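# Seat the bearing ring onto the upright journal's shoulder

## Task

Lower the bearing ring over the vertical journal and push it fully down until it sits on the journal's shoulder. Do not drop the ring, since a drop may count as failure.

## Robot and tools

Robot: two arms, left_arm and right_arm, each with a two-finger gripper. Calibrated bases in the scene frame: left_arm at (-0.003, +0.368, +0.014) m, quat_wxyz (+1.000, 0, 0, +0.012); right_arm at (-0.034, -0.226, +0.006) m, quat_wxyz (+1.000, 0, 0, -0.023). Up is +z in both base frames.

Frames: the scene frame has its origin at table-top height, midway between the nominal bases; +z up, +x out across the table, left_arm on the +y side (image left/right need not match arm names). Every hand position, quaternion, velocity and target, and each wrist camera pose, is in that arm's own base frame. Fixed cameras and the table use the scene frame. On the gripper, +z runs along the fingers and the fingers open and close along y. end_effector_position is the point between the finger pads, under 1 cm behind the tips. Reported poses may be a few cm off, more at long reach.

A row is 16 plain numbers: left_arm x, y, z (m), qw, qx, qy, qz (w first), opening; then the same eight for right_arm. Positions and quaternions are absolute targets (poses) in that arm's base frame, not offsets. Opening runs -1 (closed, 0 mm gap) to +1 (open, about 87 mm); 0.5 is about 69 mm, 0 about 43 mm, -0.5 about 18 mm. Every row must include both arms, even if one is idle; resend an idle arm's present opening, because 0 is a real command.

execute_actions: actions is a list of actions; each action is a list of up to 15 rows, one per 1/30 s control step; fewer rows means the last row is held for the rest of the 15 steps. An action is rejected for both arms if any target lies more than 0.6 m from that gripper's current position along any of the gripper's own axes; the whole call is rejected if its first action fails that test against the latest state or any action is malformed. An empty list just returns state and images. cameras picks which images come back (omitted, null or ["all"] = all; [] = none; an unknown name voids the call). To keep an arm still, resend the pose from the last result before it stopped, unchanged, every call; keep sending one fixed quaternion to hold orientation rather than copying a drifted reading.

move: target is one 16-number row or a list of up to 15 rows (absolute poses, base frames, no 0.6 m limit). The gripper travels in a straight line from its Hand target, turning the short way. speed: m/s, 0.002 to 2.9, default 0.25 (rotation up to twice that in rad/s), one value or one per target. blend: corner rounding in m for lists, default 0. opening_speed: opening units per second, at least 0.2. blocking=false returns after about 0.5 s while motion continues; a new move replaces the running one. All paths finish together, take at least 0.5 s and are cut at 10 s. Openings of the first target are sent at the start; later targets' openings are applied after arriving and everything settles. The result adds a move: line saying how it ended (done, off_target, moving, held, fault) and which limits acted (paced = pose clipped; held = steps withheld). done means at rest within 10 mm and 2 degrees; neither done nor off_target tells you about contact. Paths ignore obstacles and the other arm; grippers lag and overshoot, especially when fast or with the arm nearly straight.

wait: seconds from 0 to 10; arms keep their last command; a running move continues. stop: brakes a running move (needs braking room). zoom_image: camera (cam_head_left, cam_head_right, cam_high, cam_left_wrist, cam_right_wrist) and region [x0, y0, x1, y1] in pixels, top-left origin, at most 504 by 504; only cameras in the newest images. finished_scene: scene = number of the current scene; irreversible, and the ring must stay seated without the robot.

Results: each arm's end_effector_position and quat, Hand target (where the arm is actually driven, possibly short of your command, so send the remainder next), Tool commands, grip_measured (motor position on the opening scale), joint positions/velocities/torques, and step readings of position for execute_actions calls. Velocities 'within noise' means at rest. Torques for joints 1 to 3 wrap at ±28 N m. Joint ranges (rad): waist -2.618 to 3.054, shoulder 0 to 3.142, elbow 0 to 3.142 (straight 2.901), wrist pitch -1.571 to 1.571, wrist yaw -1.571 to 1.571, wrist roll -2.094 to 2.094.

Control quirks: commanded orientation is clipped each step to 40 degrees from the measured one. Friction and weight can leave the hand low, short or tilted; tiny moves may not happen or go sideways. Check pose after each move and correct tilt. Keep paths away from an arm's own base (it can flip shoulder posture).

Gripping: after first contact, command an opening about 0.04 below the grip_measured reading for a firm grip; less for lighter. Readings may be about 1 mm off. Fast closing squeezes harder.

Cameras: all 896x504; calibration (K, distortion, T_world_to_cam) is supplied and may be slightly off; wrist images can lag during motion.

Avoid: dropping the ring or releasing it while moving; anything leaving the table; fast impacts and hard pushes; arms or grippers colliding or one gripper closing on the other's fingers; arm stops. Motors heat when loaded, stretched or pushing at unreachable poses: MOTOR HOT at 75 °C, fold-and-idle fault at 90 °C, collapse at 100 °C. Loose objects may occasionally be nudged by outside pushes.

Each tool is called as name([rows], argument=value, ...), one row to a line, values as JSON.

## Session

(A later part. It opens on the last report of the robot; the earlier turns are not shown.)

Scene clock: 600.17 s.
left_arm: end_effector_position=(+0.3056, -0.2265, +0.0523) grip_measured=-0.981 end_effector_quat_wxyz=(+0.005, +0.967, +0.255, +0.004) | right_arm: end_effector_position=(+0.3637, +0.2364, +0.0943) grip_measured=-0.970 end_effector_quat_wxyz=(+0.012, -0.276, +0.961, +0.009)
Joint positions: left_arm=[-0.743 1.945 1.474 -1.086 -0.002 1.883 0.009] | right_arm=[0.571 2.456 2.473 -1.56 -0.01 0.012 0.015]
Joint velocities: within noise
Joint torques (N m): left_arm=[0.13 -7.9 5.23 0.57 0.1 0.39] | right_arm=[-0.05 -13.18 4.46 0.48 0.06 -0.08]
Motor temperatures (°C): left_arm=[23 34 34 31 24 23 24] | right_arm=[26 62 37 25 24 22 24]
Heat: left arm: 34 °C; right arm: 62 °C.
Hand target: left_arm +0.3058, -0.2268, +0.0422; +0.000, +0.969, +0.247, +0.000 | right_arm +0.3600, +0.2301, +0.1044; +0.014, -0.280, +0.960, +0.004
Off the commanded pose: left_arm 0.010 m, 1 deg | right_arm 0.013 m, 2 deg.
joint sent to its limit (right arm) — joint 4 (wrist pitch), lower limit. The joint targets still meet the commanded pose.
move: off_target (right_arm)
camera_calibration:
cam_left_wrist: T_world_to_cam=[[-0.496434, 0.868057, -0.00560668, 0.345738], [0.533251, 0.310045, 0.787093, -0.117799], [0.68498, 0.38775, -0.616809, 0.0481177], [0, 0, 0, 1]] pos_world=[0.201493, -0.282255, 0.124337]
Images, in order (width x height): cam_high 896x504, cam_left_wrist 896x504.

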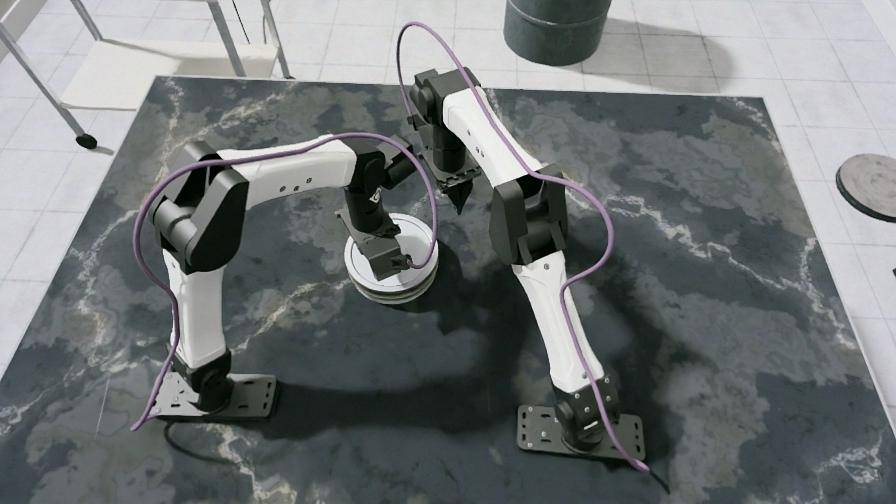

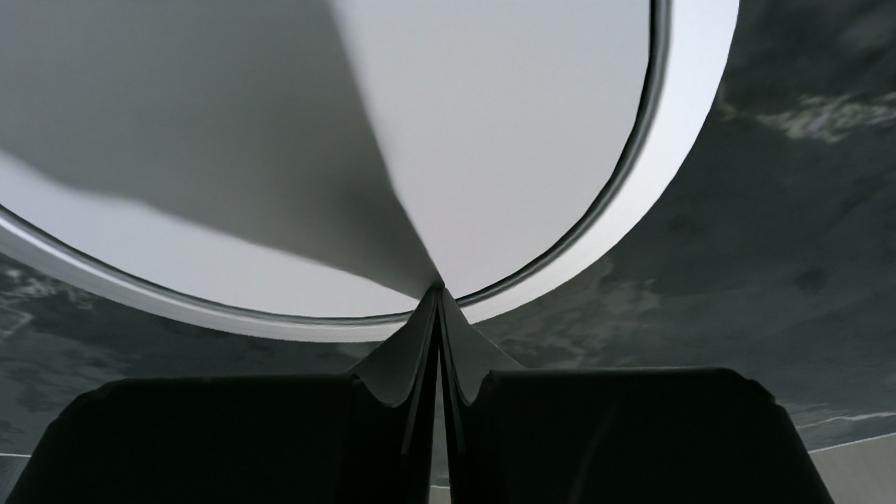

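move([
  [0.3060, -0.2270, 0.070, 0.0, 0.969, 0.247, 0.0, -1, 0.3600, 0.2300, 0.105, 0.01, -0.28, 0.96, 0.0, -1],
  [0.3155, -0.2180, 0.070, 0.0, 0.969, 0.247, 0.0, -1, 0.3600, 0.2300, 0.100, 0.01, -0.28, 0.96, 0.0, -1],
  [0.3155, -0.2180, 0.042, 0.0, 0.969, 0.247, 0.0, -1, 0.3600, 0.2300, 0.100, 0.01, -0.28, 0.96, 0.0, -1],
], speed=[0.1,0.08,0.03], cameras=["cam_left_wrist", "cam_high"])

zoom_image(camera="cam_left_wrist", region=[240, 180, 640, 380])

Scene clock: 607.17 s.
left_arm: end_effector_position=(+0.3155, -0.2174, +0.0548) grip_measured=-0.981 end_effector_quat_wxyz=(+0.006, +0.967, +0.256, +0.006) | right_arm: end_effector_position=(+0.3640, +0.2357, +0.0943) grip_measured=-0.970 end_effector_quat_wxyz=(+0.013, -0.276, +0.961, +0.007)
Joint positions: left_arm=[-0.707 1.946 1.485 -1.094 -0.003 1.918 0.009] | right_arm=[0.571 2.456 2.473 -1.56 -0.006 0.012 0.015]
Joint velocities: within noise
Joint torques (N m): left_arm=[0.08 -7.62 4.75 0.64 0.11 0.4] | right_arm=[0.16 -12.29 4.55 0.5 0.08 -0.06]
Motor temperatures (°C): left_arm=[23 35 34 31 24 23 24] | right_arm=[26 64 37 25 24 22 24]
Heat: left arm: 35 °C; right arm: 64 °C.
Hand target: left_arm +0.3153, -0.2177, +0.0423; +0.000, +0.969, +0.247, +0.000 | right_arm +0.3602, +0.2301, +0.0999; +0.010, -0.280, +0.960, +0.000
Off the commanded pose: left_arm 0.013 m, 1 deg | right_arm 0.009 m, 1 deg.
joint sent to its limit (right arm) — joint 4 (wrist pitch), lower limit. The joint targets still meet the commanded pose.
move: off_target (left_arm)
camera_calibration:
cam_left_wrist: T_world_to_cam=[[-0.497431, 0.867473, -0.00724757, 0.342926], [0.530929, 0.311034, 0.788272, -0.126997], [0.686059, 0.388263, -0.615285, 0.0390835], [0, 0, 0, 1]] pos_world=[0.211195, -0.273154, 0.126641]
Images, in order (width x height): cam_high 896x504, cam_left_wrist 896x504.

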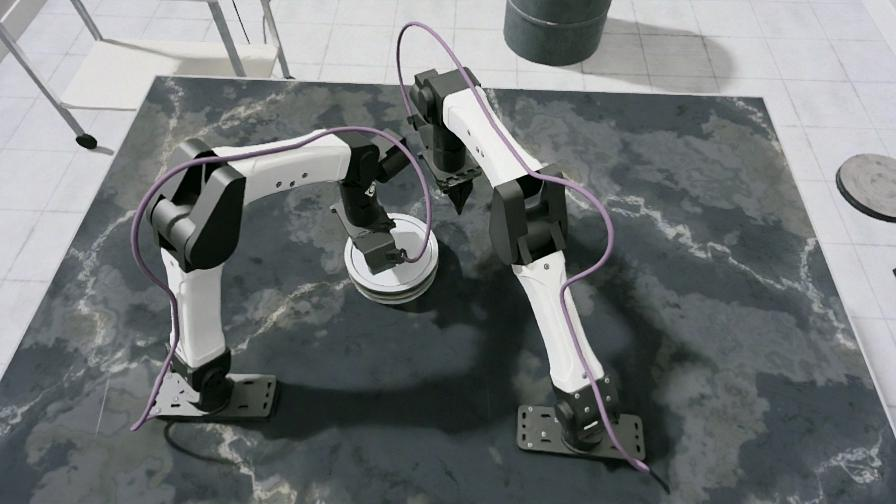

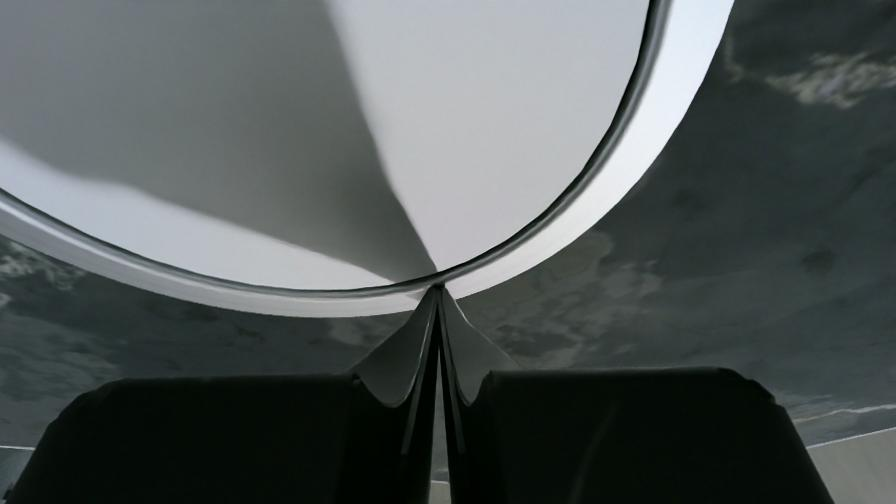

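Scaled by 1.260 from the camera's 896x504 image, which has a finer 1280x720 frame.

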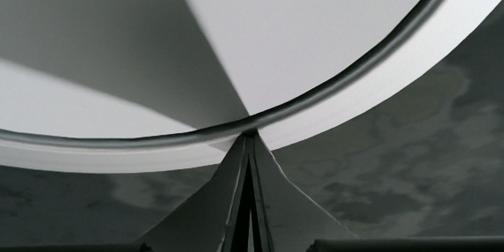

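move([
  [0.3000, -0.2100, 0.090, 0.0, 0.969, 0.247, 0.0, -1, 0.3600, 0.2200, 0.120, 0.02, -0.28, 0.96, 0.0, -1],
  [0.2200, -0.1000, 0.160, 0.05, 0.95, -0.2, 0.05, -1, 0.3600, 0.2200, 0.130, 0.03, -0.28, 0.96, 0.0, -1],
  [0.2020, -0.1150, 0.130, 0.1481, 0.8107, -0.5165, 0.2324, -1, 0.3600, 0.2200, 0.130, 0.03, -0.28, 0.96, 0.0, -1],
  [0.2020, -0.1150, 0.095, 0.1481, 0.8107, -0.5165, 0.2324, -1, 0.3600, 0.2200, 0.130, 0.03, -0.28, 0.96, 0.0, -1],
], speed=[0.1,0.2,0.25,0.1], cameras=["cam_left_wrist", "cam_high"])

Scene clock: 639.90 s.
left_arm: end_effector_position=(+0.1996, -0.1163, +0.0933) grip_measured=-0.981 end_effector_quat_wxyz=(-0.134, +0.906, -0.079, +0.393) | right_arm: end_effector_position=(+0.3635, +0.2268, +0.1191) grip_measured=-0.970 end_effector_quat_wxyz=(+0.036, -0.277, +0.960, +0.008)
Joint positions: left_arm=[-1.271 1.127 0.486 -0.861 -0.854 2.077 0.009] | right_arm=[0.56 2.38 2.442 -1.56 0.004 -0.002 0.015]
Joint velocities: within noise
Joint torques (N m): left_arm=[0.01 -1.96 5.3 0.53 -0.55 0.37] | right_arm=[-0.08 -12.85 4.7 0.58 0.08 -0.07]
Motor temperatures (°C): left_arm=[23 36 34 30 24 23 24] | right_arm=[26 68 36 25 24 22 24]
Heat: left arm: 36 °C; right arm: 68 °C.
Hand target: left_arm +0.2009, -0.1152, +0.0950; -0.139, +0.902, -0.084, +0.401 | right_arm +0.3600, +0.2201, +0.1294; +0.039, -0.280, +0.959, +0.003
Off the commanded pose: left_arm 0.003 m, 64 deg; orientation clipped | right_arm 0.013 m, 1 deg.
joint sent to its limit (left arm) — joint 6 (wrist roll), upper limit. The joint targets are off in orientation, not in position.
joint sent to its limit (right arm) — joint 4 (wrist pitch), lower limit. The joint targets still meet the commanded pose.
move: off_target (left_arm, right_arm); limits=paced
camera_calibration:
cam_left_wrist: T_world_to_cam=[[0.0313117, 0.951229, 0.306892, 0.0727862], [-0.153039, -0.29886, 0.941946, -0.0760275], [0.987724, -0.0764603, 0.136217, -0.0813007], [0, 0, 0, 1]] pos_world=[0.0663884, -0.0981741, 0.0603508]
Images, in order (width x height): cam_high 896x504, cam_left_wrist 896x504.

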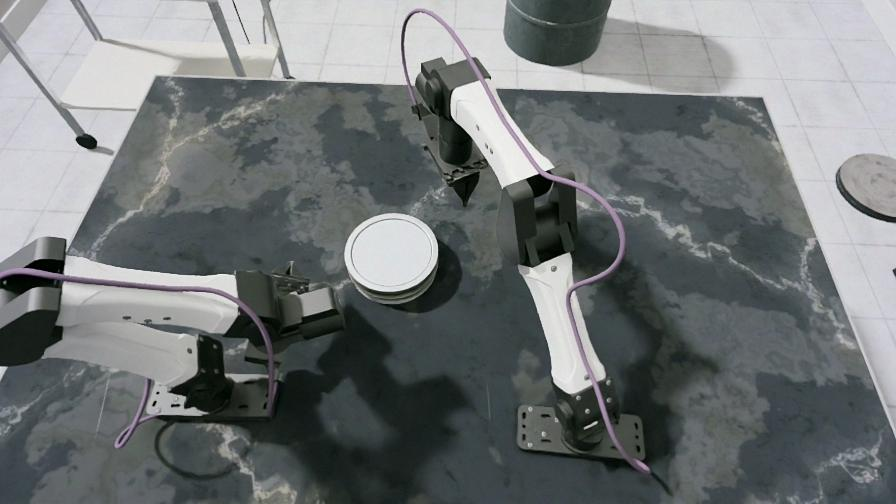

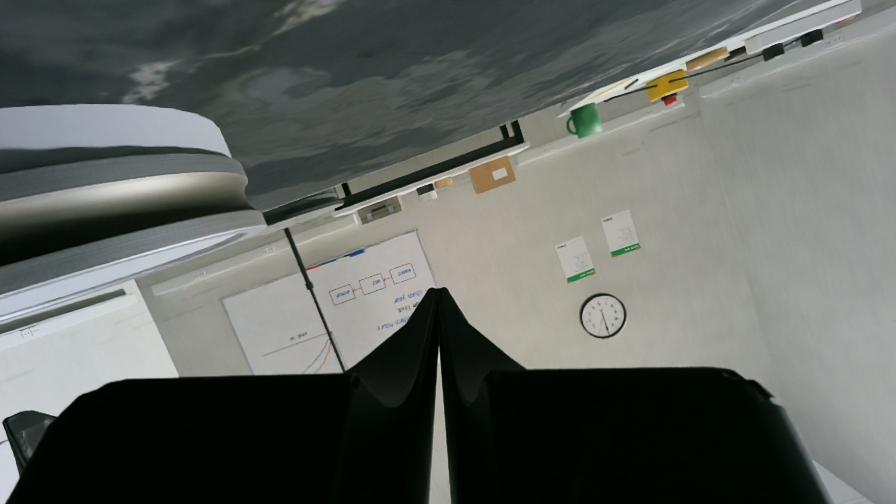

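zoom_image(camera="cam_left_wrist", region=[0, 80, 280, 340])

Scaled by 1.800 from the camera's 896x504 image, which has a finer 1280x720 frame.

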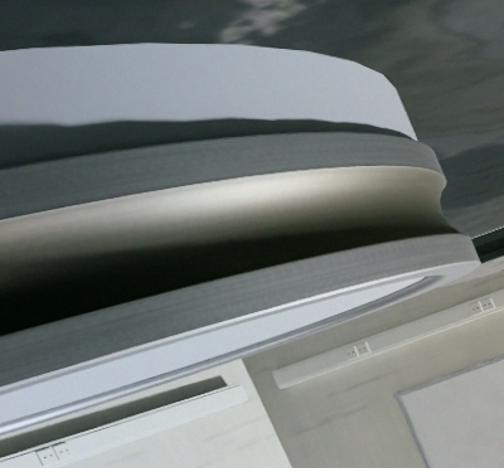

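zoom_image(camera="cam_left_wrist", region=[190, 130, 270, 230])

zoom_image(camera="cam_left_wrist", region=[0, 100, 120, 220])

zoom_image(camera="cam_left_wrist", region=[120, 200, 280, 300])

Scaled by 5.040 from the camera's 896x504 image, which has a finer 1280x720 frame.

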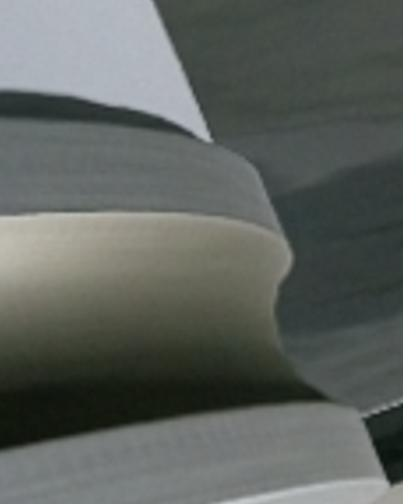

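Scaled by 4.200 from the camera's 896x504 image, which has a finer 1280x720 frame.

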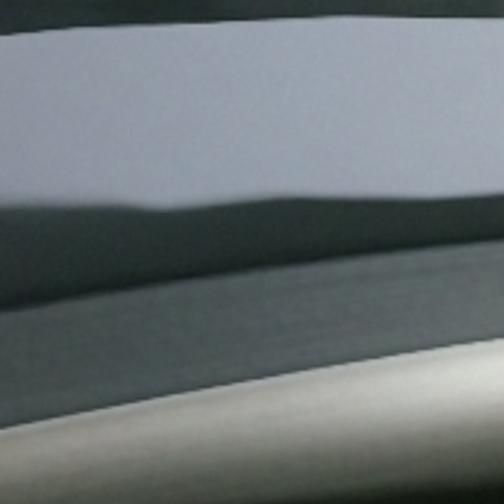

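Scaled by 3.150 from the camera's 896x504 image, which has a finer 1280x720 frame.

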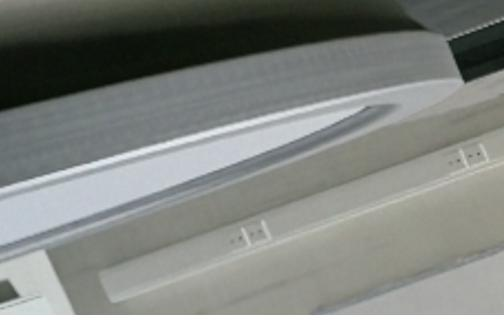

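finished_scene(scene=2)

The scene is finished: the task was done.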